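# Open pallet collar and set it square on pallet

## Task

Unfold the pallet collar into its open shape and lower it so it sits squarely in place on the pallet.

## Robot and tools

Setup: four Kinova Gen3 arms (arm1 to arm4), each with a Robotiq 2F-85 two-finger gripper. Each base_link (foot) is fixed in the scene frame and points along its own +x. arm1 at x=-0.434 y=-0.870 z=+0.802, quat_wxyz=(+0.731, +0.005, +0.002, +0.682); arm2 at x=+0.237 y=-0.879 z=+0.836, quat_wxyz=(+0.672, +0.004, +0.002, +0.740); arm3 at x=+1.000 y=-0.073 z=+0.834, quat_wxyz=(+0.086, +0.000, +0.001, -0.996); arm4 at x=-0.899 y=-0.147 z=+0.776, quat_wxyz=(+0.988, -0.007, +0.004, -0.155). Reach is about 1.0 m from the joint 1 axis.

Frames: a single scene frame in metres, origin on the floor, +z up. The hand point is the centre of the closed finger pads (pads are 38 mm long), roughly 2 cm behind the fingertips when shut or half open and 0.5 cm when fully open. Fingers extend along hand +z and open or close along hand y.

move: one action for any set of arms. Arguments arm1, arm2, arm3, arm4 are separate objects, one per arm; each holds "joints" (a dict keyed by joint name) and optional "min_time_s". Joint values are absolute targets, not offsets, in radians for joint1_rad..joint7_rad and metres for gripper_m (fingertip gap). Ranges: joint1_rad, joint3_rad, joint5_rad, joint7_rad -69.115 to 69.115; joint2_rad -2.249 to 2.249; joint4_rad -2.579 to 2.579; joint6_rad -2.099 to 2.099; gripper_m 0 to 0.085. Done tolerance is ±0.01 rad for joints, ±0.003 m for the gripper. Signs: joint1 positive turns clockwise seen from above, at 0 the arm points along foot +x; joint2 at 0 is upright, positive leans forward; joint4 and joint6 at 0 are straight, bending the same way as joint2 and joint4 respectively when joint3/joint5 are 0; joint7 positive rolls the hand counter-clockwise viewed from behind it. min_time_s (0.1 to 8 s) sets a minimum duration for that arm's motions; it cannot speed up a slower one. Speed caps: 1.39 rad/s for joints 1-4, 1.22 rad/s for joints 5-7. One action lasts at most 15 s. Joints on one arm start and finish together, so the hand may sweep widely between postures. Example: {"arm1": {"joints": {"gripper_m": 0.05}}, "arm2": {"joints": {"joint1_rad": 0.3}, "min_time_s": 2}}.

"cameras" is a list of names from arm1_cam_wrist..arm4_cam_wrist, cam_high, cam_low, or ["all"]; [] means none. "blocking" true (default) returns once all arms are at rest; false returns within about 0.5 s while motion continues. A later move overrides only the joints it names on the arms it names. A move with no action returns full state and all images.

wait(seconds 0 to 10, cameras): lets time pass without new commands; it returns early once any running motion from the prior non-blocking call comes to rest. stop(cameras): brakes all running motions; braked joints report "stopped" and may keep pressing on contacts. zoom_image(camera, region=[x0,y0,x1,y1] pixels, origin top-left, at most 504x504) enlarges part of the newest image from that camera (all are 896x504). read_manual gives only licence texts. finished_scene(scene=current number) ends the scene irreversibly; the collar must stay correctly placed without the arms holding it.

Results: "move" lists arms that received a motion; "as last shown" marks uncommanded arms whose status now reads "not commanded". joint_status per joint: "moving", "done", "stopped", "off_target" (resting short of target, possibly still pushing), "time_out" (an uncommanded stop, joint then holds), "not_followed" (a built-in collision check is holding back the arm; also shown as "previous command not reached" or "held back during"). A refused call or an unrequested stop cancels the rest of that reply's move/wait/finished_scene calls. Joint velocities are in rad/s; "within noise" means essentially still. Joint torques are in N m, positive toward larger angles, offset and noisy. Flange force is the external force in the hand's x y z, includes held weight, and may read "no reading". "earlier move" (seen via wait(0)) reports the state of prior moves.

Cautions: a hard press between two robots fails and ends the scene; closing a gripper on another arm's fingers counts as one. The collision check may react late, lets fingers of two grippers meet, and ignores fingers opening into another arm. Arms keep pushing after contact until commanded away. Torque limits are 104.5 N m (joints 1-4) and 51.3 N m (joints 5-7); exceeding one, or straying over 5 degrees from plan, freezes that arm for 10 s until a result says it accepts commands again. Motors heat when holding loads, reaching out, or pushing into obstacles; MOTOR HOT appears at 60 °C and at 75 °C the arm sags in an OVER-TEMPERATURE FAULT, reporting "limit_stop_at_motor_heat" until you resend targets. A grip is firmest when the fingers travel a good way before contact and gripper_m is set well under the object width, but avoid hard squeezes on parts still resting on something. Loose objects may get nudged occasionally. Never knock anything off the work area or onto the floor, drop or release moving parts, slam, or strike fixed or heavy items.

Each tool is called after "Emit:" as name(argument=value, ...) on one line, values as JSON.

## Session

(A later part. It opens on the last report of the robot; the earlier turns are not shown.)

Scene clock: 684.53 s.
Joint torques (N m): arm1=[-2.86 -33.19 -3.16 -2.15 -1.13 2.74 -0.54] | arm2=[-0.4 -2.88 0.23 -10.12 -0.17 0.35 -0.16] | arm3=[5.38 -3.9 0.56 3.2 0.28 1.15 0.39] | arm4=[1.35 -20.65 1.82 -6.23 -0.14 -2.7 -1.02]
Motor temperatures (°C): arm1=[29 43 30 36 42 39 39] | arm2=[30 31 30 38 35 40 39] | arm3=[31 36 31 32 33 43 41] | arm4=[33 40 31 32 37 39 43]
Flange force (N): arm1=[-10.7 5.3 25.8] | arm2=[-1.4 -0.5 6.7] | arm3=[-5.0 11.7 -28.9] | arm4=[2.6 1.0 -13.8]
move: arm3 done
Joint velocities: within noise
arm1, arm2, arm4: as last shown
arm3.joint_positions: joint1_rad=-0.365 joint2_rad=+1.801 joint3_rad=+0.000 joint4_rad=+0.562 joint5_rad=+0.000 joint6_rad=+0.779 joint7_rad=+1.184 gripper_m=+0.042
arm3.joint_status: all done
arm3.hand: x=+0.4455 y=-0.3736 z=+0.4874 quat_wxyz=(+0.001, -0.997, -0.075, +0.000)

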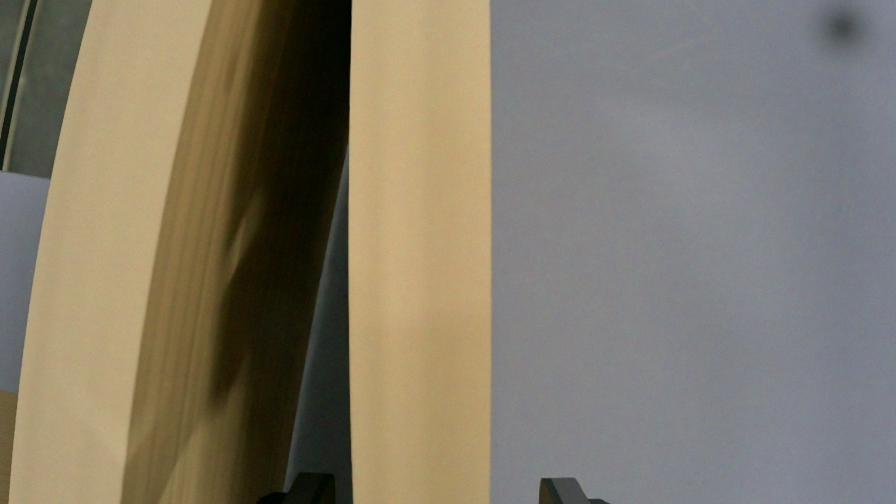

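Emit:
move(cameras=["arm3_cam_wrist","cam_low","cam_high","arm1_cam_wrist"])

Emit:
zoom_image(camera="cam_low", region=[240, 150, 520, 290])

Emit:
zoom_image(camera="arm3_cam_wrist", region=[200, 404, 640, 504])

Emit:
zoom_image(camera="cam_high", region=[400, 120, 500, 220])

Scene clock: 729.13 s.
Joint torques (N m): arm1=[-2.86 -33.15 -2.98 -2.12 -1.12 2.77 -0.56] | arm2=[-0.39 -2.82 0.19 -10.08 -0.13 0.4 -0.18] | arm3=[5.73 -3.28 0.73 3.49 0.33 1.27 0.39] | arm4=[1.55 -20.67 1.9 -6.29 -0.15 -2.75 -1.14]
Motor temperatures (°C): arm1=[29 43 30 35 42 39 39] | arm2=[30 31 30 38 35 40 39] | arm3=[31 35 31 32 33 43 41] | arm4=[33 40 31 33 37 39 43]
Flange force (N): arm1=[-10.8 5.2 25.7] | arm2=[-1.4 -0.6 6.8] | arm3=[-4.8 12.2 -29.6] | arm4=[2.6 1.1 -13.9]
Joint velocities: within noise
arm1.joint_positions: joint1_rad=+0.569 joint2_rad=+1.554 joint3_rad=+0.000 joint4_rad=+1.114 joint5_rad=+0.000 joint6_rad=+0.474 joint7_rad=+0.588 gripper_m=+0.019
arm1.joint_status: not commanded
arm1.hand: x=-0.0813 y=-0.4295 z=+0.5022 quat_wxyz=(+0.005, -0.025, -1.000, -0.003) (m; scene frame)
arm2.joint_positions: joint1_rad=+0.431 joint2_rad=-0.325 joint3_rad=-0.121 joint4_rad=+1.564 joint5_rad=-0.059 joint6_rad=+2.061 joint7_rad=+1.315 gripper_m=+0.085
arm2.joint_status: not commanded
arm2.hand: x=+0.2662 y=-0.7709 z=+1.3148 quat_wxyz=(+0.064, +0.528, -0.845, +0.049) (m; scene frame)
arm3.joint_positions: joint1_rad=-0.365 joint2_rad=+1.801 joint3_rad=+0.000 joint4_rad=+0.562 joint5_rad=+0.000 joint6_rad=+0.779 joint7_rad=+1.184 gripper_m=+0.042
arm3.joint_status: all done
arm3.hand: x=+0.4456 y=-0.3734 z=+0.4874 quat_wxyz=(+0.001, -0.997, -0.075, +0.000) (m; scene frame)
arm4.joint_positions: joint1_rad=-0.056 joint2_rad=+1.588 joint3_rad=+0.000 joint4_rad=+0.887 joint5_rad=+0.000 joint6_rad=+0.666 joint7_rad=+1.949 gripper_m=+0.019
arm4.joint_status: not commanded
arm4.hand: x=-0.3133 y=-0.3300 z=+0.4913 quat_wxyz=(+0.005, +0.061, -0.998, +0.006) (m; scene frame)
pictures: arm1_cam_wrist, arm3_cam_wrist, cam_high, cam_low

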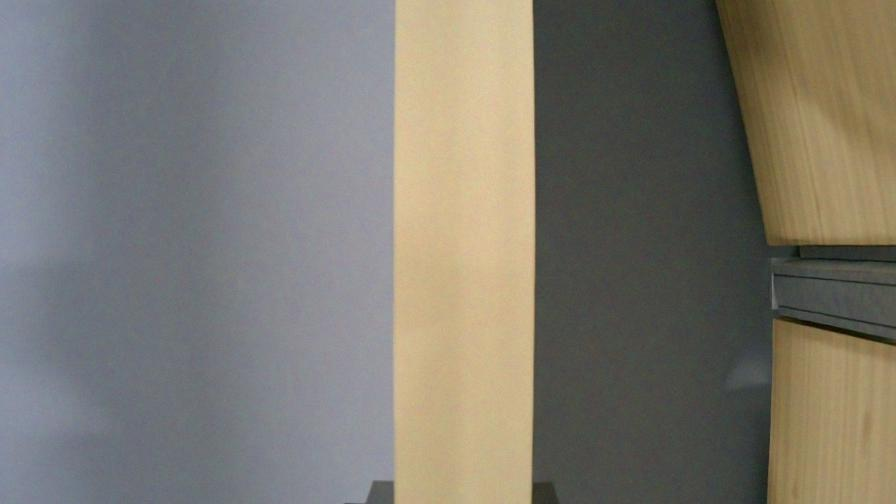

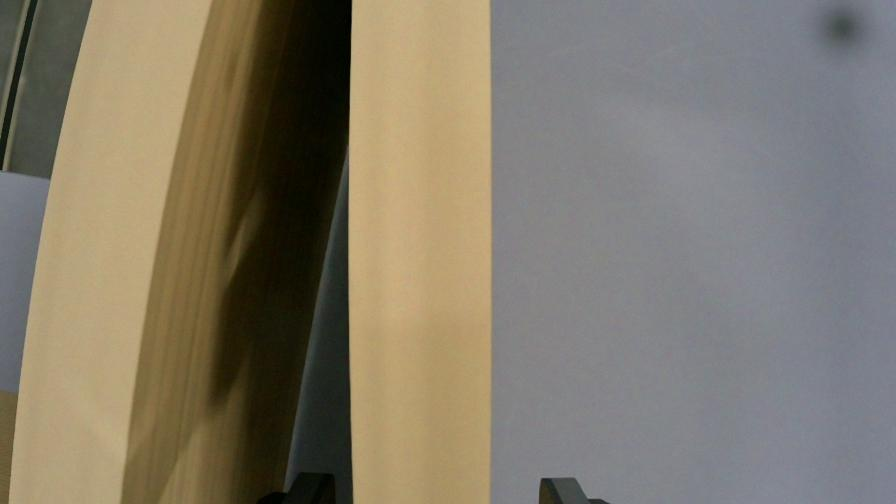

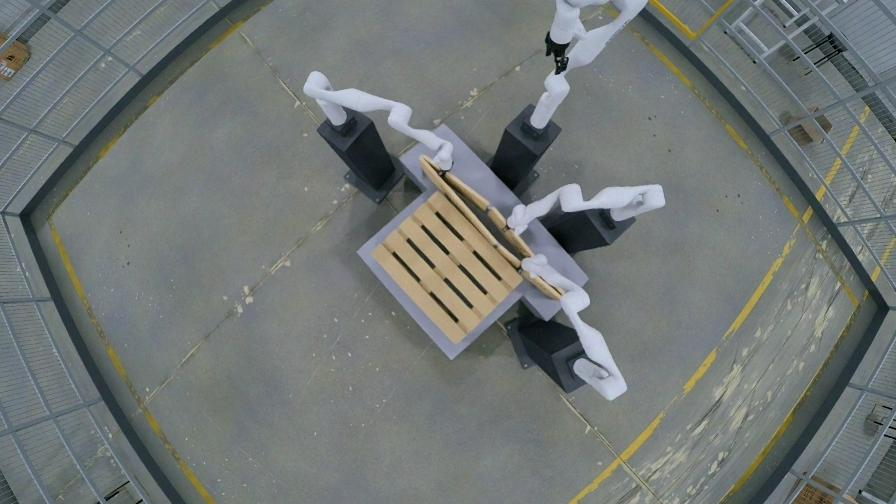

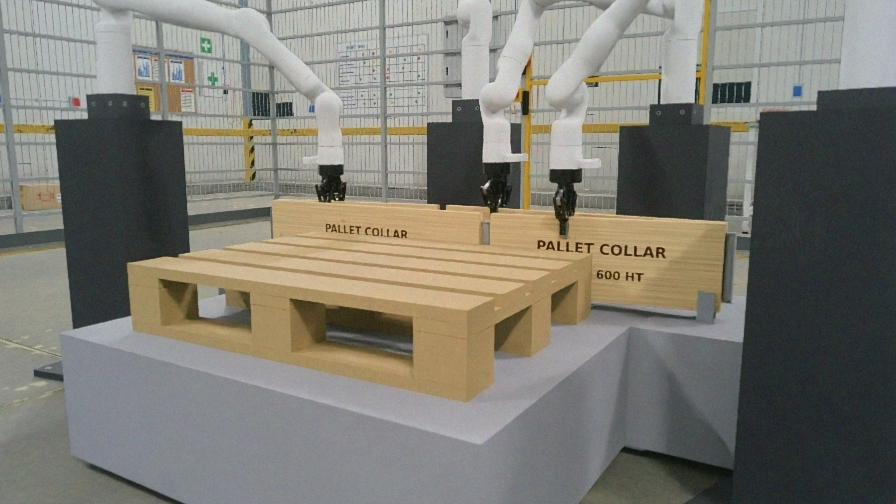

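Scaled by 1.800 from the camera's image (finer frame: 1280x720).

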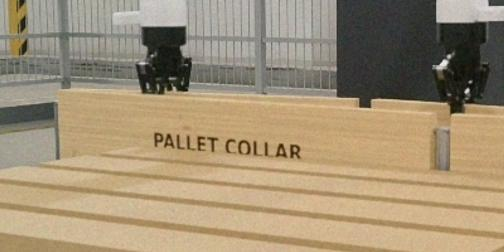

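Scaled by 1.145 from the camera's image (finer frame: 1280x720).

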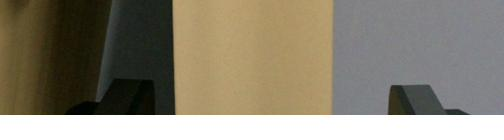

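Scaled by 5.040 from the camera's image (finer frame: 1280x720).

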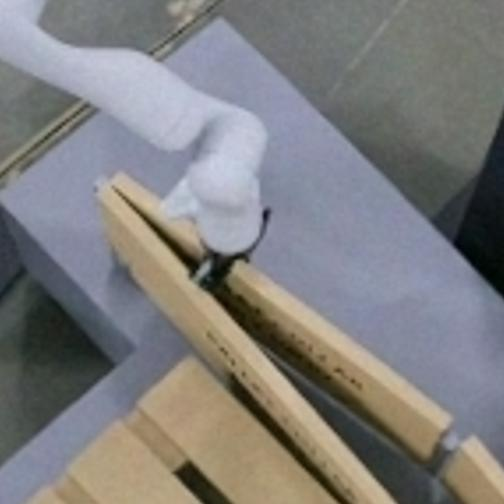

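Emit:
move(arm3={"joints":{"joint2_rad":1.7694,"joint4_rad":0.6051,"joint6_rad":0.7671},"min_time_s":1}, cameras=["arm3_cam_wrist"])

Scene clock: 791.00 s.
Joint torques (N m): arm1=[-2.88 -33.8 -3.05 -2.76 -1.17 2.47 -0.59] | arm2=[-0.37 -2.85 0.19 -10.1 -0.13 0.39 -0.18] | arm3=[0.96 -27.42 -0.49 -5.44 0.02 0.45 0.46] | arm4=[0.84 -20.92 1.43 -5.27 -0.31 -1.88 -1.03]
Motor temperatures (°C): arm1=[29 44 30 35 42 39 39] | arm2=[30 31 30 38 35 40 39] | arm3=[31 34 31 32 33 43 41] | arm4=[33 40 31 33 37 39 43]
Flange force (N): arm1=[-10.1 4.2 25.8] | arm2=[-1.4 -0.6 6.8] | arm3=[-6.7 5.0 6.6] | arm4=[0.2 -1.0 -10.8]
move: arm3 done
Joint velocities: within noise
arm1, arm2, arm4: as last shown
arm3.joint_positions: joint1_rad=-0.365 joint2_rad=+1.769 joint3_rad=+0.000 joint4_rad=+0.605 joint5_rad=+0.000 joint6_rad=+0.767 joint7_rad=+1.184 gripper_m=+0.042
arm3.joint_status: all done
arm3.hand: x=+0.4454 y=-0.3735 z=+0.4976 quat_wxyz=(+0.001, -0.997, -0.075, +0.000)

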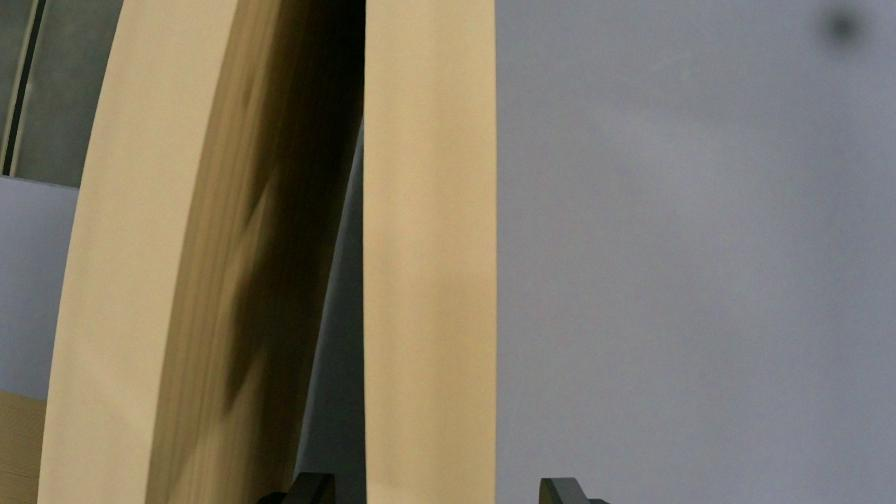

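Emit:
move(arm3={"joints":{"gripper_m":0.012}}, cameras=["arm3_cam_wrist"])

Scene clock: 878.43 s.
Joint torques (N m): arm1=[-2.04 -31.74 -2.24 -3.11 -0.92 1.89 -0.59] | arm2=[-0.36 -2.82 0.21 -10.13 -0.14 0.35 -0.17] | arm3=[1.21 -27.19 -1.39 -5.49 -0.96 0.31 -0.46] | arm4=[1 -21.08 1.46 -5.82 -0.3 -2.16 -1.02]
Motor temperatures (°C): arm1=[29 44 30 35 42 39 39] | arm2=[30 31 30 38 35 40 39] | arm3=[30 37 31 32 33 42 41] | arm4=[33 40 30 33 37 39 43]
Flange force (N): arm1=[-7.6 3.4 20.1] | arm2=[-1.3 -0.6 6.8] | arm3=[-6.8 3.9 5.9] | arm4=[1.8 0.0 -11.8]
move: arm3 off_target
Joint velocities: within noise
arm1, arm2, arm4: as last shown
arm3.joint_positions: joint1_rad=-0.365 joint2_rad=+1.769 joint3_rad=+0.000 joint4_rad=+0.605 joint5_rad=+0.000 joint6_rad=+0.767 joint7_rad=+1.184 gripper_m=+0.019
arm3.joint_status: gripper_m off_target (ended at +0.019, target +0.012)
arm3.hand: x=+0.4454 y=-0.3736 z=+0.4976 quat_wxyz=(+0.001, -0.997, -0.075, +0.000)

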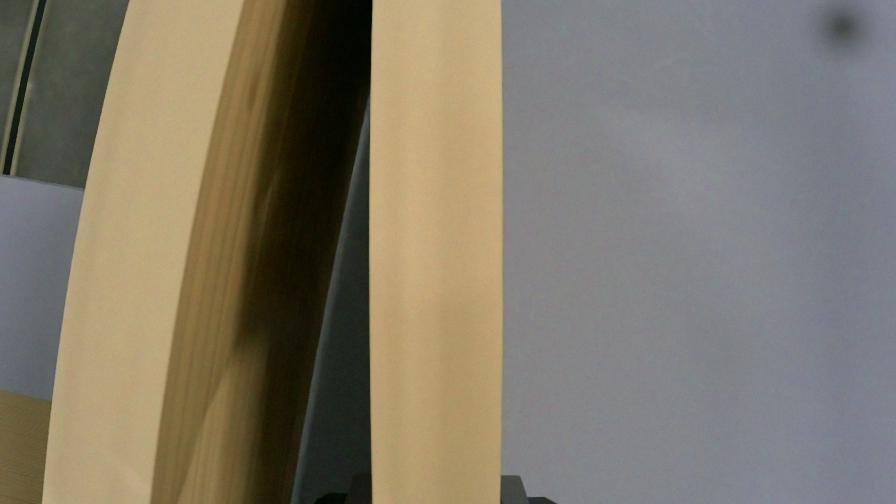

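Emit:
move(arm2={"joints":{"joint1_rad":-0.3652,"joint2_rad":1.2467,"joint3_rad":0,"joint4_rad":1.6317,"joint5_rad":0,"joint6_rad":0.2632,"joint7_rad":2.616,"gripper_m":0.05},"min_time_s":4}, cameras=["arm2_cam_wrist","cam_high"])

Scene clock: 899.10 s.
Joint torques (N m): arm1=[-1.99 -31.91 -2.18 -3.12 -0.96 1.89 -0.59] | arm2=[-0.42 -22.06 0.56 -4.3 -0.04 -0.1 -0.2] | arm3=[1.22 -26.32 -1.4 -5.43 -0.93 0.07 -0.46] | arm4=[0.93 -21.14 1.44 -5.82 -0.33 -2.15 -1.11]
Motor temperatures (°C): arm1=[29 45 30 35 42 39 39] | arm2=[30 31 30 38 35 40 39] | arm3=[30 37 31 32 33 42 41] | arm4=[33 40 30 33 37 39 43]
Flange force (N): arm1=[-7.7 3.5 20.5] | arm2=[3.8 5.1 -0.9] | arm3=[-6.1 3.7 3.7] | arm4=[1.9 -0.3 -11.7]
move: arm2 done
Joint velocities: within noise
arm1, arm3, arm4: as last shown
arm2.joint_positions: joint1_rad=-0.365 joint2_rad=+1.247 joint3_rad=+0.000 joint4_rad=+1.632 joint5_rad=+0.000 joint6_rad=+0.263 joint7_rad=+2.616 gripper_m=+0.050
arm2.joint_status: all done
arm2.hand: x=+0.0431 y=-0.4373 z=+0.6431 quat_wxyz=(-0.001, +0.999, -0.032, -0.004)
arm3.hand: x=+0.4454 y=-0.3735 z=+0.4976 quat_wxyz=(+0.001, -0.997, -0.075, +0.000)

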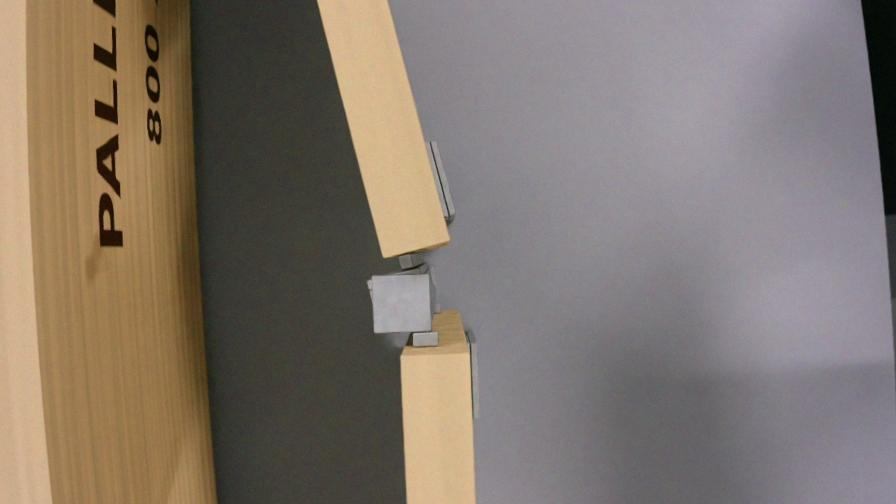

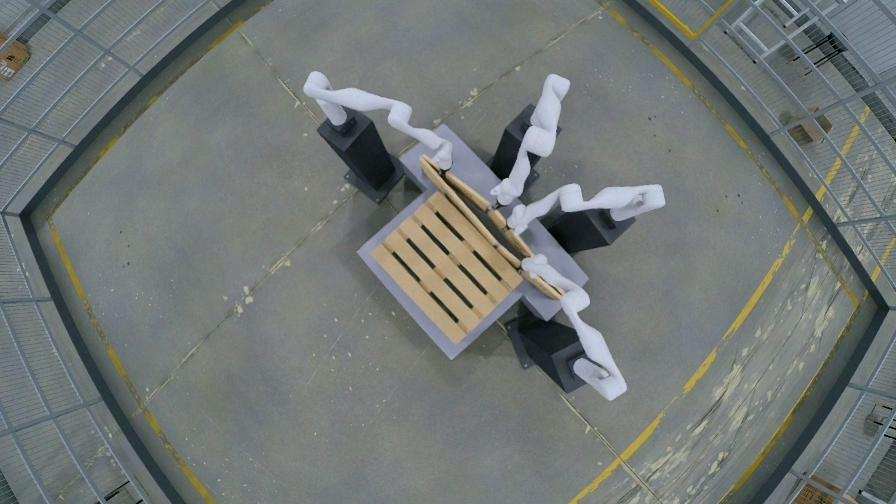

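Emit:
move(arm2={"joints":{"joint1_rad":-0.3631,"joint2_rad":1.4562,"joint4_rad":1.4779,"joint6_rad":0.2075,"joint7_rad":2.6481,"gripper_m":0.045},"min_time_s":2}, cameras=["arm2_cam_wrist"])

Emit:
move(arm2={"joints":{"joint2_rad":1.6003,"joint4_rad":1.3422,"joint6_rad":0.1991},"min_time_s":2.5}, cameras=["arm2_cam_wrist"])

Scene clock: 921.50 s.
Joint torques (N m): arm1=[-1.99 -31.96 -2.12 -3.07 -0.93 1.87 -0.6] | arm2=[-0.43 -22.46 0.54 -3.8 -0.06 -0.11 -0.2] | arm3=[1.26 -26.3 -1.39 -5.48 -0.93 0.06 -0.47] | arm4=[0.97 -21.16 1.44 -5.8 -0.3 -2.25 -1.08]
Motor temperatures (°C): arm1=[29 45 30 35 42 39 39] | arm2=[30 32 30 38 35 40 39] | arm3=[30 37 31 32 33 42 41] | arm4=[33 40 30 33 37 39 43]
Flange force (N): arm1=[-7.9 3.8 20.7] | arm2=[3.7 5.3 -2.2] | arm3=[-5.7 3.6 3.5] | arm4=[1.3 -0.4 -11.6]
move: arm2 done
Joint velocities: within noise
arm1, arm3, arm4: as last shown
arm2.joint_positions: joint1_rad=-0.363 joint2_rad=+1.456 joint3_rad=+0.000 joint4_rad=+1.478 joint5_rad=+0.000 joint6_rad=+0.207 joint7_rad=+2.648 gripper_m=+0.045
arm2.joint_status: all done
arm2.hand: x=+0.0424 y=-0.4348 z=+0.5531 quat_wxyz=(-0.001, +1.000, -0.017, -0.004)

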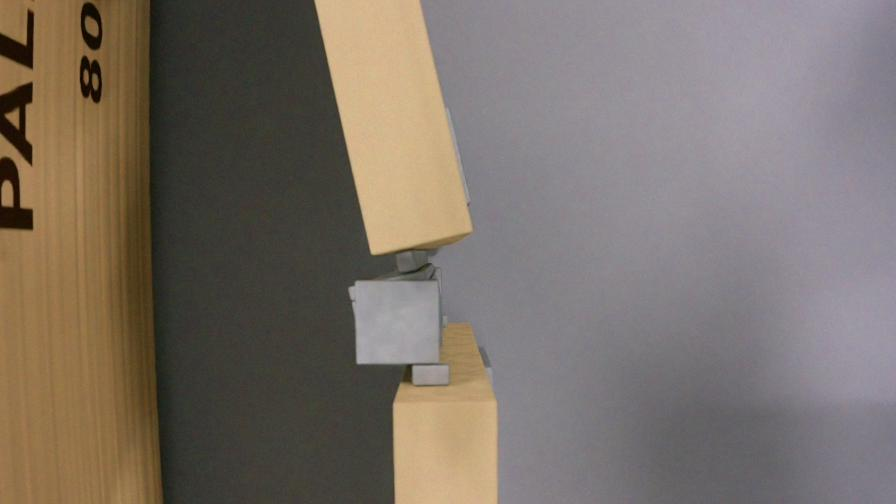

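Scene clock: 924.30 s.
Joint torques (N m): arm1=[-2.03 -31.93 -2.22 -3.09 -0.91 1.82 -0.59] | arm2=[-0.46 -22.54 0.54 -3.72 -0.04 -0.1 -0.19] | arm3=[1.24 -26.34 -1.4 -5.45 -0.91 0.09 -0.47] | arm4=[0.95 -21.14 1.44 -5.83 -0.28 -2.2 -1.05]
Motor temperatures (°C): arm1=[29 45 30 35 42 39 39] | arm2=[30 32 30 38 35 40 39] | arm3=[30 37 31 32 33 42 41] | arm4=[33 40 30 33 37 39 43]
Flange force (N): arm1=[-8.0 3.8 20.6] | arm2=[3.8 5.4 -3.0] | arm3=[-5.9 3.6 3.7] | arm4=[1.7 -0.2 -11.7]
move: arm2 done
Joint velocities: within noise
arm1, arm3, arm4: as last shown
arm2.joint_positions: joint1_rad=-0.363 joint2_rad=+1.600 joint3_rad=+0.000 joint4_rad=+1.342 joint5_rad=+0.000 joint6_rad=+0.199 joint7_rad=+2.648 gripper_m=+0.045
arm2.joint_status: all done
arm2.hand: x=+0.0419 y=-0.4346 z=+0.4920 quat_wxyz=(-0.001, +1.000, -0.017, -0.004)

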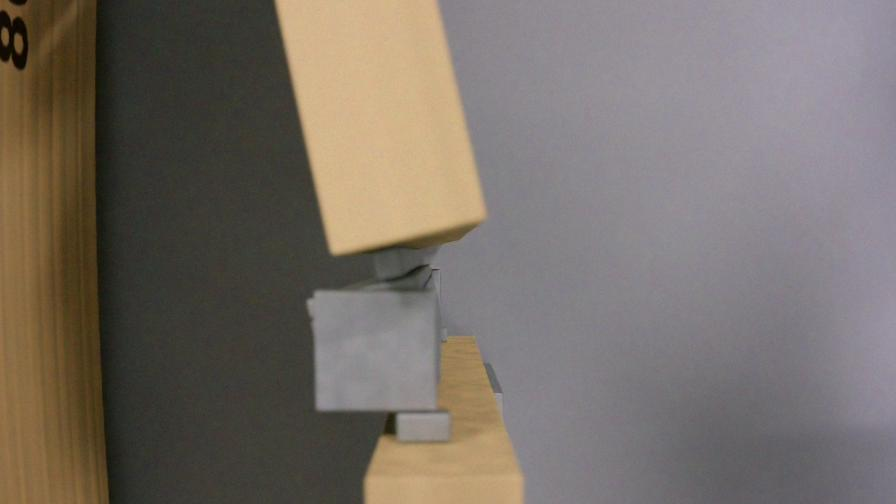

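Emit:
move(arm2={"joints":{"gripper_m":0.012}})

Emit:
move(arm1={"joints":{"gripper_m":0.045}})

Emit:
move(arm1={"joints":{"joint2_rad":1.2932,"joint4_rad":1.3161,"joint6_rad":0.5323},"min_time_s":2})

Emit:
move(arm1={"joints":{"joint1_rad":-0.1,"joint2_rad":-0.2,"joint4_rad":1.467,"joint6_rad":1.45,"joint7_rad":0.631},"min_time_s":4}, cameras=["all"])

Emit:
zoom_image(camera="cam_high", region=[390, 110, 610, 330])

Scene clock: 940.00 s.
Joint torques (N m): arm1=[-3.16 -32.06 -3.36 -4.29 -1.16 1.09 -0.56] | arm2=[-2.38 -19 -1.42 -0.48 0.21 1.36 0.27] | arm3=[2.04 -26.05 -0.92 -4.85 -0.78 0.53 -0.56] | arm4=[0.92 -21.28 1.36 -5.99 -0.3 -2.32 -1.08]
Motor temperatures (°C): arm1=[29 45 30 35 42 39 39] | arm2=[30 32 30 38 35 40 39] | arm3=[30 36 31 32 33 42 41] | arm4=[33 40 30 33 37 39 43]
Flange force (N): arm1=[-7.8 0.4 18.1] | arm2=[4.0 -1.2 -3.6] | arm3=[-7.1 5.3 4.8] | arm4=[1.9 -0.2 -11.7]
move: arm2 off_target
Joint velocities: within noise
arm1, arm3, arm4: as last shown
arm2.joint_positions: joint1_rad=-0.363 joint2_rad=+1.600 joint3_rad=+0.000 joint4_rad=+1.342 joint5_rad=+0.000 joint6_rad=+0.199 joint7_rad=+2.648 gripper_m=+0.019
arm2.joint_status: gripper_m off_target (ended at +0.019, target +0.012)
arm2.hand: x=+0.0419 y=-0.4346 z=+0.4920 quat_wxyz=(-0.001, +1.000, -0.017, -0.004)
arm3.hand: x=+0.4455 y=-0.3735 z=+0.4975 quat_wxyz=(+0.001, -0.997, -0.075, +0.000)
pictures: none

Scene clock: 940.80 s.
Joint torques (N m): arm1=[0.05 -26.44 0.45 -4.46 0.14 -0.05 -0.28] | arm2=[-2.71 -22.02 -1.87 -0.23 0.13 1.92 0.27] | arm3=[2.57 -26.04 -0.49 -4.78 -0.6 0.66 -0.55] | arm4=[0.99 -21.1 1.54 -5.67 -0.29 -2.16 -1.06]
Motor temperatures (°C): arm1=[29 45 30 35 42 39 39] | arm2=[30 32 30 38 35 40 39] | arm3=[30 36 31 32 33 42 41] | arm4=[33 40 30 33 37 39 43]
Flange force (N): arm1=[-0.6 0.9 4.4] | arm2=[4.4 -2.0 4.2] | arm3=[-6.7 6.0 4.9] | arm4=[1.0 -0.5 -11.4]
move: arm1 done
Joint velocities: within noise
arm1.joint_positions: joint1_rad=+0.569 joint2_rad=+1.554 joint3_rad=+0.000 joint4_rad=+1.114 joint5_rad=+0.000 joint6_rad=+0.474 joint7_rad=+0.588 gripper_m=+0.045
arm1.joint_status: all done
arm1.hand: x=-0.0813 y=-0.4295 z=+0.5023 quat_wxyz=(+0.005, -0.025, -1.000, -0.003)
arm2, arm3, arm4: as last shown
pictures: none

Scene clock: 943.10 s.
Joint torques (N m): arm1=[-0.04 -25.96 0.37 -4.84 0.1 -0.06 -0.25] | arm2=[-2.74 -22.02 -1.87 -0.16 0.12 1.91 0.27] | arm3=[2.6 -26.03 -0.51 -4.75 -0.62 0.64 -0.56] | arm4=[1.07 -21 1.43 -5.69 -0.27 -2.13 -1.03]
Motor temperatures (°C): arm1=[29 44 30 35 42 39 39] | arm2=[30 32 30 38 35 40 39] | arm3=[30 36 31 32 33 42 41] | arm4=[33 40 30 33 37 39 43]
Flange force (N): arm1=[-0.9 1.1 3.9] | arm2=[4.3 -2.3 4.4] | arm3=[-7.0 6.2 5.1] | arm4=[1.3 -0.1 -11.7]
move: arm1 done
Joint velocities: within noise
arm1.joint_positions: joint1_rad=+0.569 joint2_rad=+1.293 joint3_rad=+0.000 joint4_rad=+1.316 joint5_rad=+0.000 joint6_rad=+0.532 joint7_rad=+0.588 gripper_m=+0.045
arm1.joint_status: all done
arm1.hand: x=-0.0801 y=-0.4302 z=+0.6191 quat_wxyz=(+0.005, -0.025, -1.000, -0.003)
arm2, arm3: as last shown
arm4.joint_positions: joint1_rad=-0.056 joint2_rad=+1.588 joint3_rad=+0.000 joint4_rad=+0.887 joint5_rad=+0.000 joint6_rad=+0.666 joint7_rad=+1.949 gripper_m=+0.019
arm4.joint_status: not commanded
arm4.hand: x=-0.3133 y=-0.3300 z=+0.4913 quat_wxyz=(+0.005, +0.061, -0.998, +0.006)
pictures: none

Scene clock: 947.40 s.
Joint torques (N m): arm1=[0.18 -7.11 0.03 -10.19 0.09 -1.3 -0.24] | arm2=[-2.7 -22.05 -1.89 -0.24 0.11 1.9 0.25] | arm3=[2.61 -26.06 -0.5 -4.73 -0.62 0.63 -0.55] | arm4=[1 -20.97 1.42 -5.71 -0.27 -2.1 -1.01]
Motor temperatures (°C): arm1=[29 44 30 35 42 39 39] | arm2=[30 32 30 38 35 40 39] | arm3=[30 37 31 32 33 42 41] | arm4=[33 40 30 33 37 39 43]
Flange force (N): arm1=[-1.5 1.5 1.4] | arm2=[4.4 -2.0 4.2] | arm3=[-7.3 6.3 5.2] | arm4=[1.7 0.0 -11.8]
move: arm1 done
Joint velocities: within noise
arm1.joint_positions: joint1_rad=-0.100 joint2_rad=-0.200 joint3_rad=+0.000 joint4_rad=+1.467 joint5_rad=+0.000 joint6_rad=+1.450 joint7_rad=+0.631 gripper_m=+0.045
arm1.joint_status: all done
arm1.hand: x=-0.4153 y=-0.5275 z=+1.3114 quat_wxyz=(-0.059, +0.317, -0.924, -0.205)
arm2, arm3, arm4: as last shown
arm3.hand: x=+0.4454 y=-0.3735 z=+0.4976 quat_wxyz=(+0.001, -0.997, -0.075, +0.000)
pictures: arm1_cam_wrist, arm2_cam_wrist, arm3_cam_wrist, arm4_cam_wrist, cam_high, cam_low

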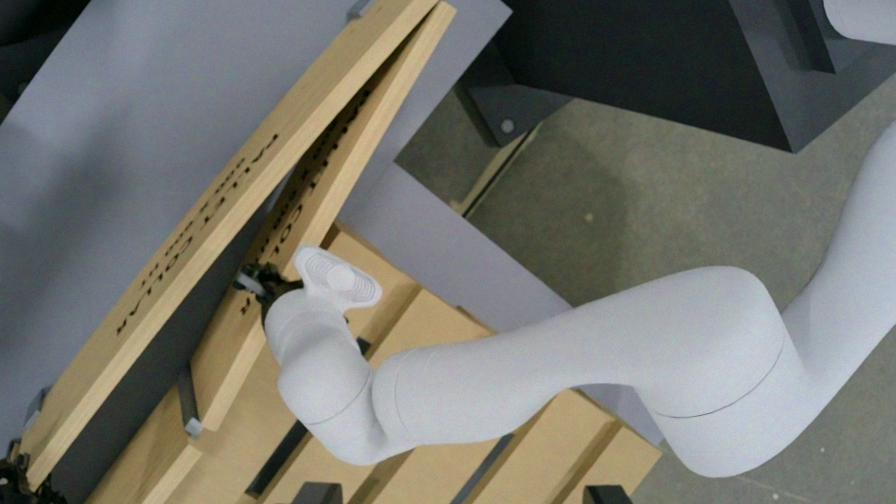

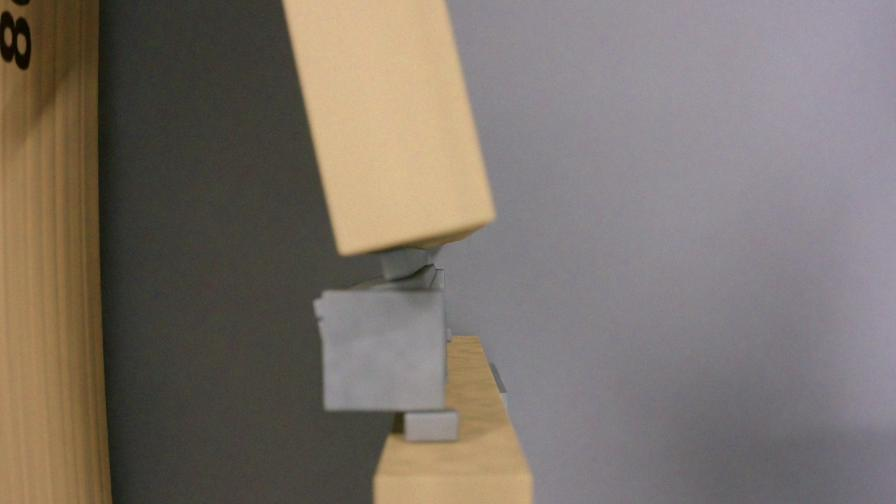

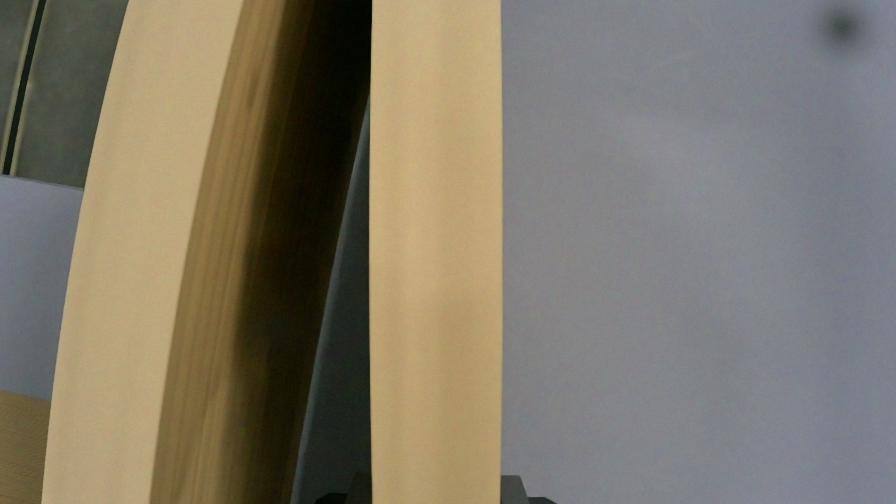

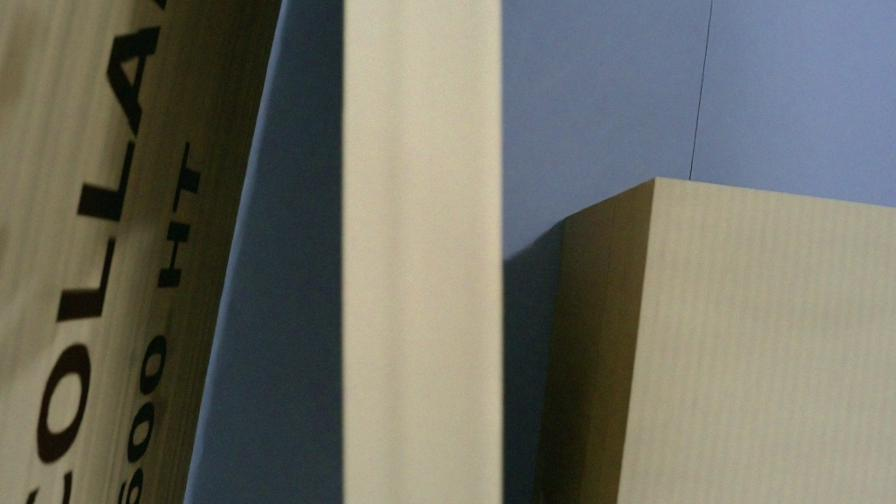

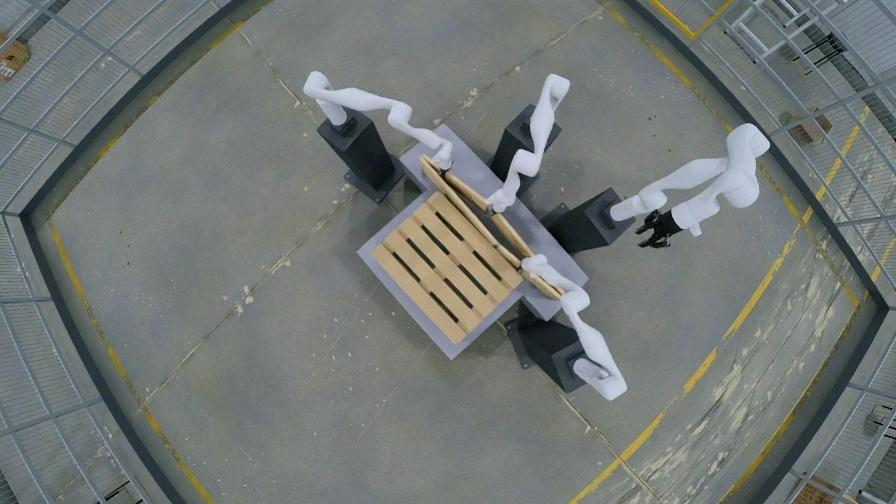

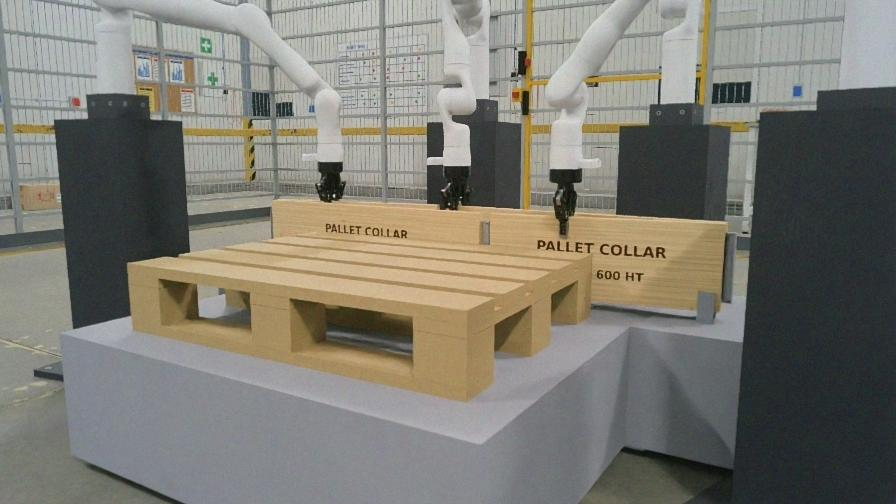

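Scaled by 2.291 from the camera's image (finer frame: 1280x720).

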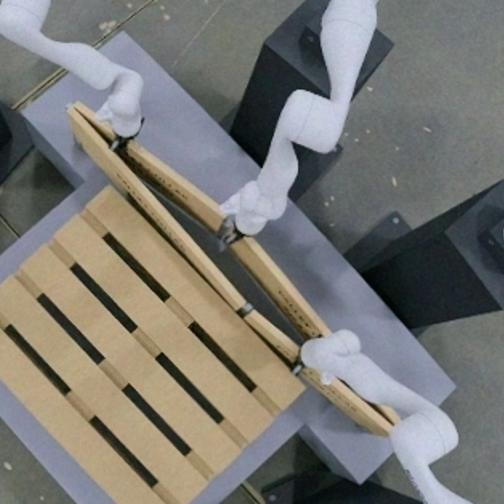

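Emit:
zoom_image(camera="cam_low", region=[400, 250, 600, 330])

Emit:
zoom_image(camera="cam_low", region=[125, 230, 225, 300])

Emit:
zoom_image(camera="cam_low", region=[420, 330, 620, 410])

Emit:
zoom_image(camera="cam_high", region=[350, 180, 550, 370])

Scaled by 2.520 from the camera's image (finer frame: 1280x720).

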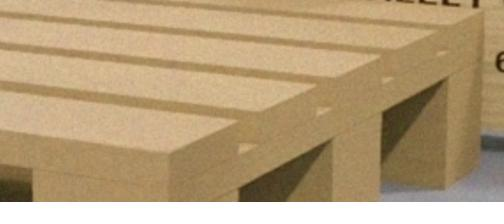

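Scaled by 5.040 from the camera's image (finer frame: 1280x720).

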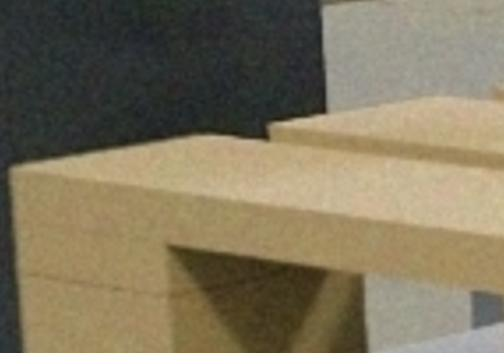

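Scaled by 2.520 from the camera's image (finer frame: 1280x720).

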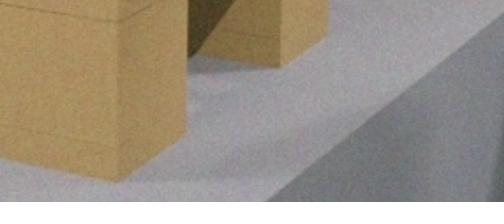

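Scaled by 2.520 from the camera's image (finer frame: 1280x720).

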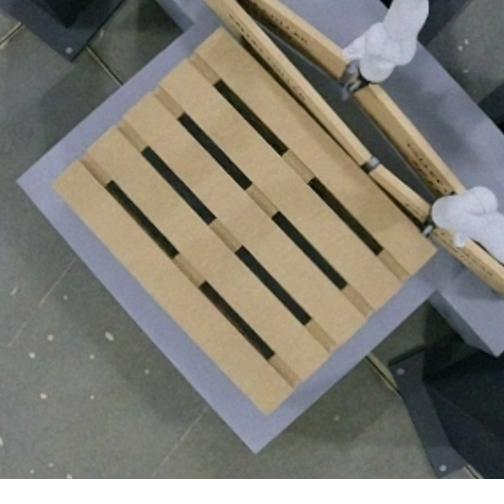

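Emit:
zoom_image(camera="cam_low", region=[418, 280, 482, 316])

Emit:
zoom_image(camera="cam_low", region=[125, 230, 189, 284])

Emit:
zoom_image(camera="arm1_cam_wrist", region=[260, 180, 480, 330])

Scaled by 7.875 from the camera's image (finer frame: 1280x720).

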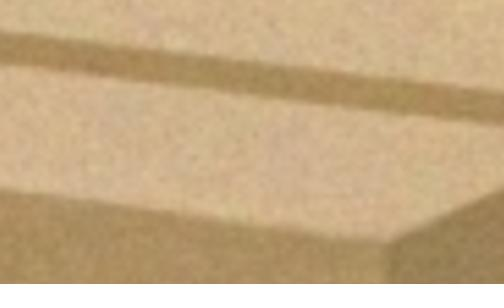

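Scaled by 7.875 from the camera's image (finer frame: 1280x720).

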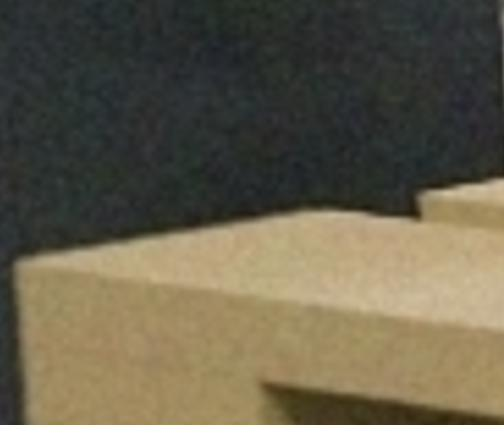

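Scaled by 2.291 from the camera's image (finer frame: 1280x720).

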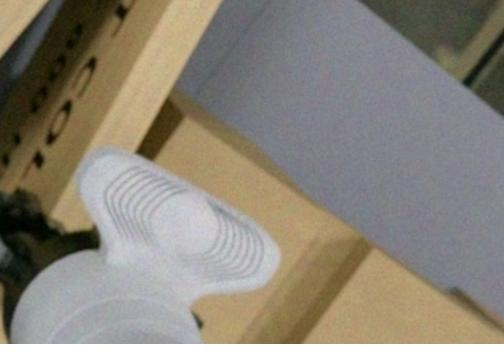

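Emit:
move(arm2={"joints":{"joint1_rad":-0.3642,"joint2_rad":1.3658,"joint4_rad":1.5468,"joint6_rad":0.2290,"joint7_rad":2.6470},"min_time_s":3}, arm3={"joints":{"joint2_rad":1.5138,"joint4_rad":0.8940,"joint6_rad":0.7338},"min_time_s":3}, arm4={"joints":{"joint1_rad":-0.0534,"joint2_rad":1.3654,"joint4_rad":1.0760,"joint6_rad":0.7002,"joint7_rad":1.9516},"min_time_s":3}, cameras=["cam_low"])

Emit:
move(arm2={"joints":{"joint1_rad":-0.3653,"joint2_rad":1.1371,"joint4_rad":1.6737,"joint6_rad":0.3308,"joint7_rad":2.6459},"min_time_s":3}, arm3={"joints":{"joint2_rad":1.3051,"joint4_rad":1.0405,"joint6_rad":0.7960},"min_time_s":3}, arm4={"joints":{"joint1_rad":-0.0511,"joint2_rad":1.1713,"joint4_rad":1.1666,"joint6_rad":0.8037,"joint7_rad":1.9539},"min_time_s":3}, cameras=["all"])

Scene clock: 1276.10 s.
Joint torques (N m): arm1=[0.25 -7.07 0 -10.26 0.08 -1.31 -0.27] | arm2=[-2.79 -25.01 -2.84 -1.81 -0.29 1.12 0.06] | arm3=[2.2 -36.69 0.31 -4.21 -0.28 3.71 -0.33] | arm4=[1.73 -37.98 1.69 -5.83 -0.79 3 -1.24]
Motor temperatures (°C): arm1=[29 36 30 36 42 39 39] | arm2=[30 34 30 38 35 40 39] | arm3=[30 39 31 32 33 42 41] | arm4=[33 41 30 33 37 39 43]
Flange force (N): arm1=[-1.4 1.2 1.6] | arm2=[5.1 -1.9 8.9] | arm3=[-15.1 8.8 28.0] | arm4=[-9.7 -4.3 27.7]
move: arm2 done; arm3 done; arm4 done
Joint velocities: within noise
arm1: as last shown
arm1.hand: x=-0.4153 y=-0.5275 z=+1.3115 quat_wxyz=(-0.059, +0.317, -0.924, -0.206)
arm2.joint_positions: joint1_rad=-0.364 joint2_rad=+1.366 joint3_rad=+0.000 joint4_rad=+1.547 joint5_rad=+0.000 joint6_rad=+0.229 joint7_rad=+2.647 gripper_m=+0.019
arm2.joint_status: all done
arm2.hand: x=+0.0419 y=-0.4346 z=+0.5921 quat_wxyz=(-0.001, +1.000, -0.017, -0.004)
arm3.joint_positions: joint1_rad=-0.365 joint2_rad=+1.514 joint3_rad=+0.000 joint4_rad=+0.894 joint5_rad=+0.000 joint6_rad=+0.734 joint7_rad=+1.184 gripper_m=+0.019
arm3.joint_status: all done
arm3.hand: x=+0.4454 y=-0.3736 z=+0.5974 quat_wxyz=(+0.001, -0.997, -0.075, +0.000)
arm4.joint_positions: joint1_rad=-0.053 joint2_rad=+1.365 joint3_rad=+0.000 joint4_rad=+1.076 joint5_rad=+0.000 joint6_rad=+0.700 joint7_rad=+1.952 gripper_m=+0.019
arm4.joint_status: all done
arm4.hand: x=-0.3132 y=-0.3299 z=+0.5913 quat_wxyz=(+0.005, +0.061, -0.998, +0.006)

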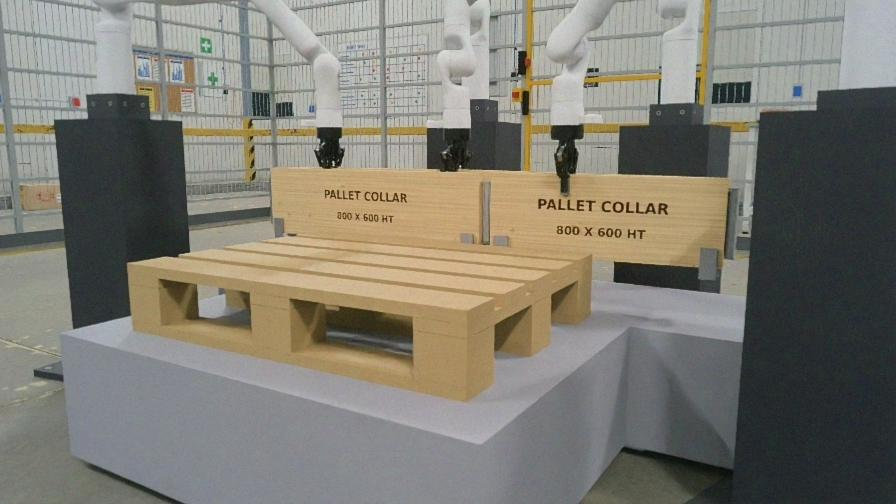

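Scene clock: 1279.40 s.
Joint torques (N m): arm1=[0.09 -7.11 -0.01 -10.3 0.12 -1.3 -0.21] | arm2=[-2.75 -25.61 -2.8 -4.03 -0.54 0.74 0.08] | arm3=[1.73 -38.3 0.16 -6.04 -0.19 3.14 -0.15] | arm4=[2.36 -38.77 2.68 -8.59 -0.22 2.21 -1.12]
Motor temperatures (°C): arm1=[29 36 30 36 42 39 39] | arm2=[30 34 30 38 35 40 39] | arm3=[30 40 31 32 33 42 41] | arm4=[33 41 30 33 37 39 43]
Flange force (N): arm1=[-1.4 1.2 1.7] | arm2=[5.9 -0.1 10.2] | arm3=[-13.2 7.7 27.0] | arm4=[-7.4 -1.9 26.5]
move: arm2 done; arm3 done; arm4 done
Joint velocities: within noise
arm1: as last shown
arm2.joint_positions: joint1_rad=-0.365 joint2_rad=+1.137 joint3_rad=+0.000 joint4_rad=+1.674 joint5_rad=+0.000 joint6_rad=+0.331 joint7_rad=+2.646 gripper_m=+0.019
arm2.joint_status: all done
arm2.hand: x=+0.0420 y=-0.4346 z=+0.6921 quat_wxyz=(-0.001, +1.000, -0.017, -0.004)
arm3.joint_positions: joint1_rad=-0.365 joint2_rad=+1.305 joint3_rad=+0.000 joint4_rad=+1.040 joint5_rad=+0.000 joint6_rad=+0.796 joint7_rad=+1.184 gripper_m=+0.019
arm3.joint_status: all done
arm3.hand: x=+0.4453 y=-0.3739 z=+0.6975 quat_wxyz=(+0.001, -0.997, -0.075, +0.000)
arm4.joint_positions: joint1_rad=-0.051 joint2_rad=+1.171 joint3_rad=+0.000 joint4_rad=+1.167 joint5_rad=+0.000 joint6_rad=+0.804 joint7_rad=+1.954 gripper_m=+0.019
arm4.joint_status: all done
arm4.hand: x=-0.3132 y=-0.3299 z=+0.6913 quat_wxyz=(+0.005, +0.061, -0.998, +0.006)
pictures: arm1_cam_wrist, arm2_cam_wrist, arm3_cam_wrist, arm4_cam_wrist, cam_high, cam_low

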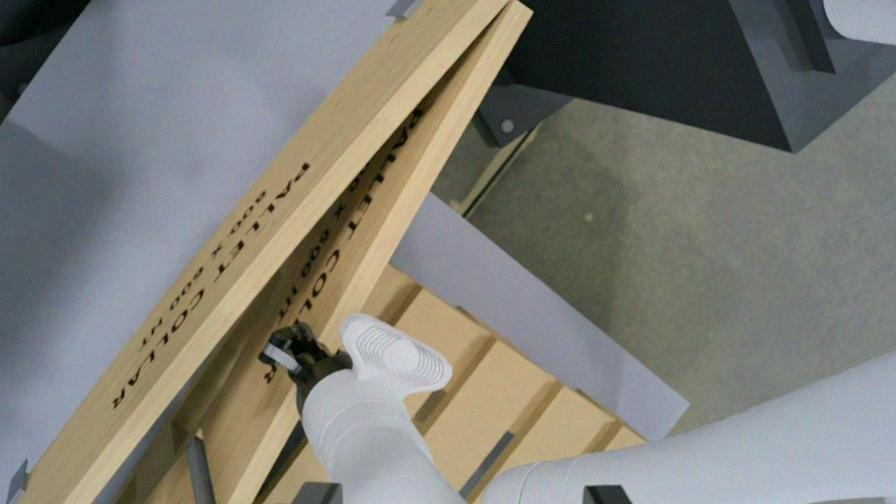

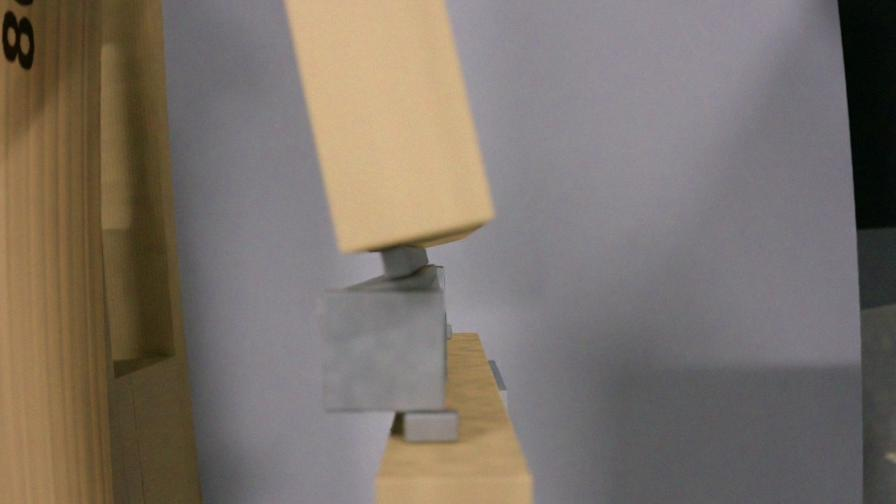

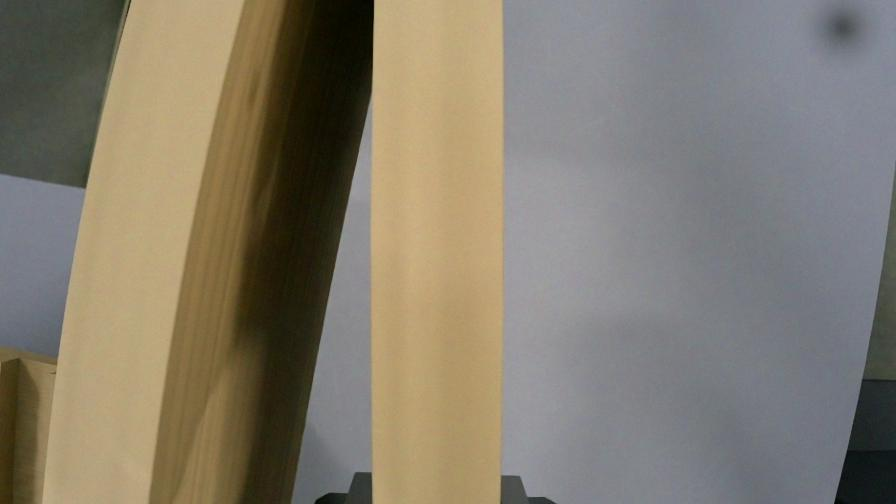

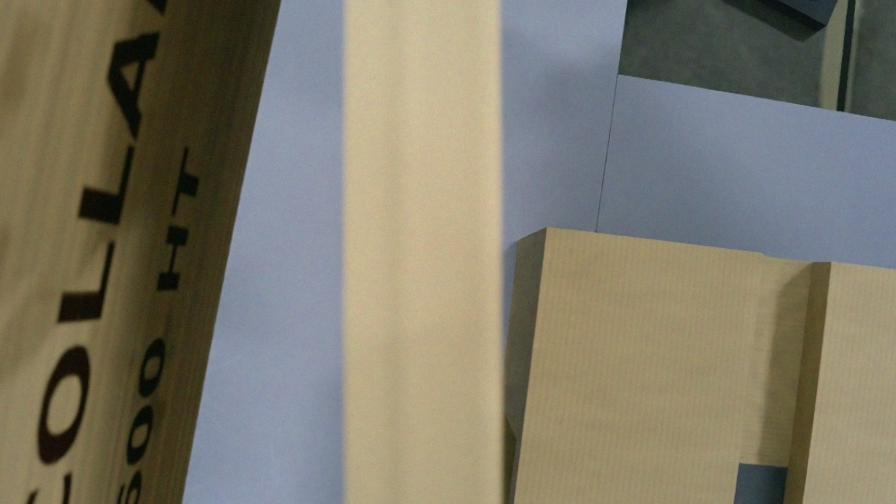

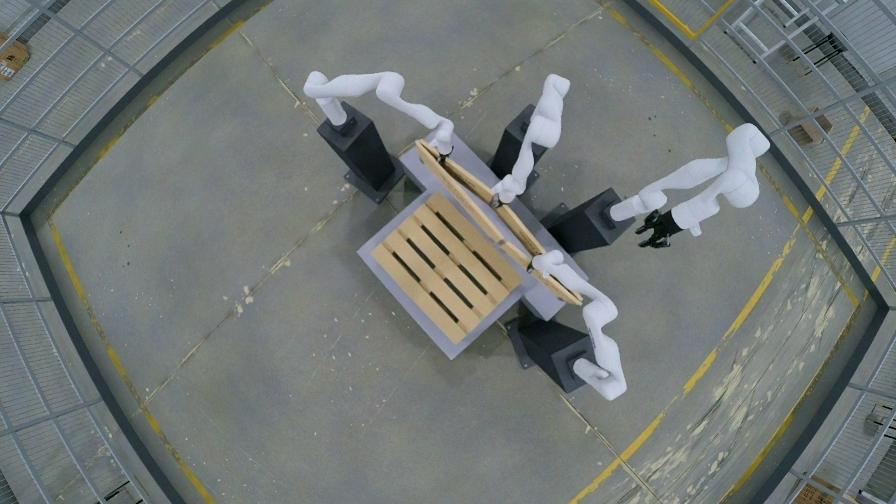

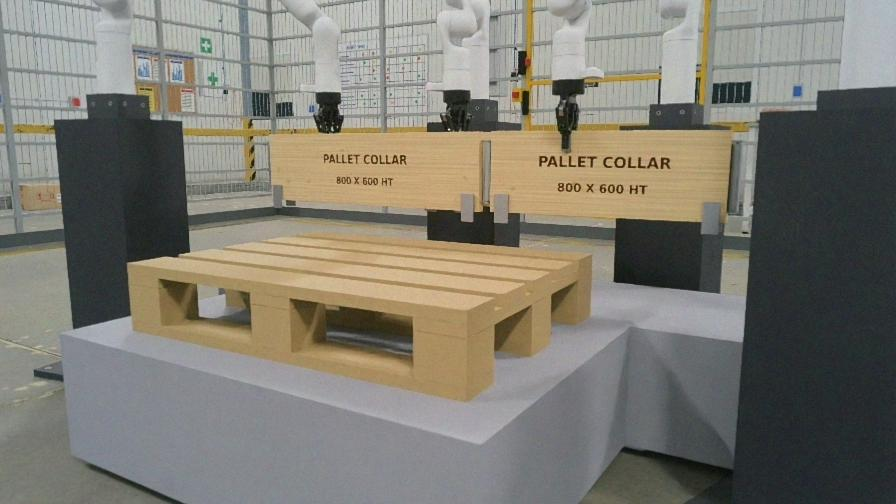

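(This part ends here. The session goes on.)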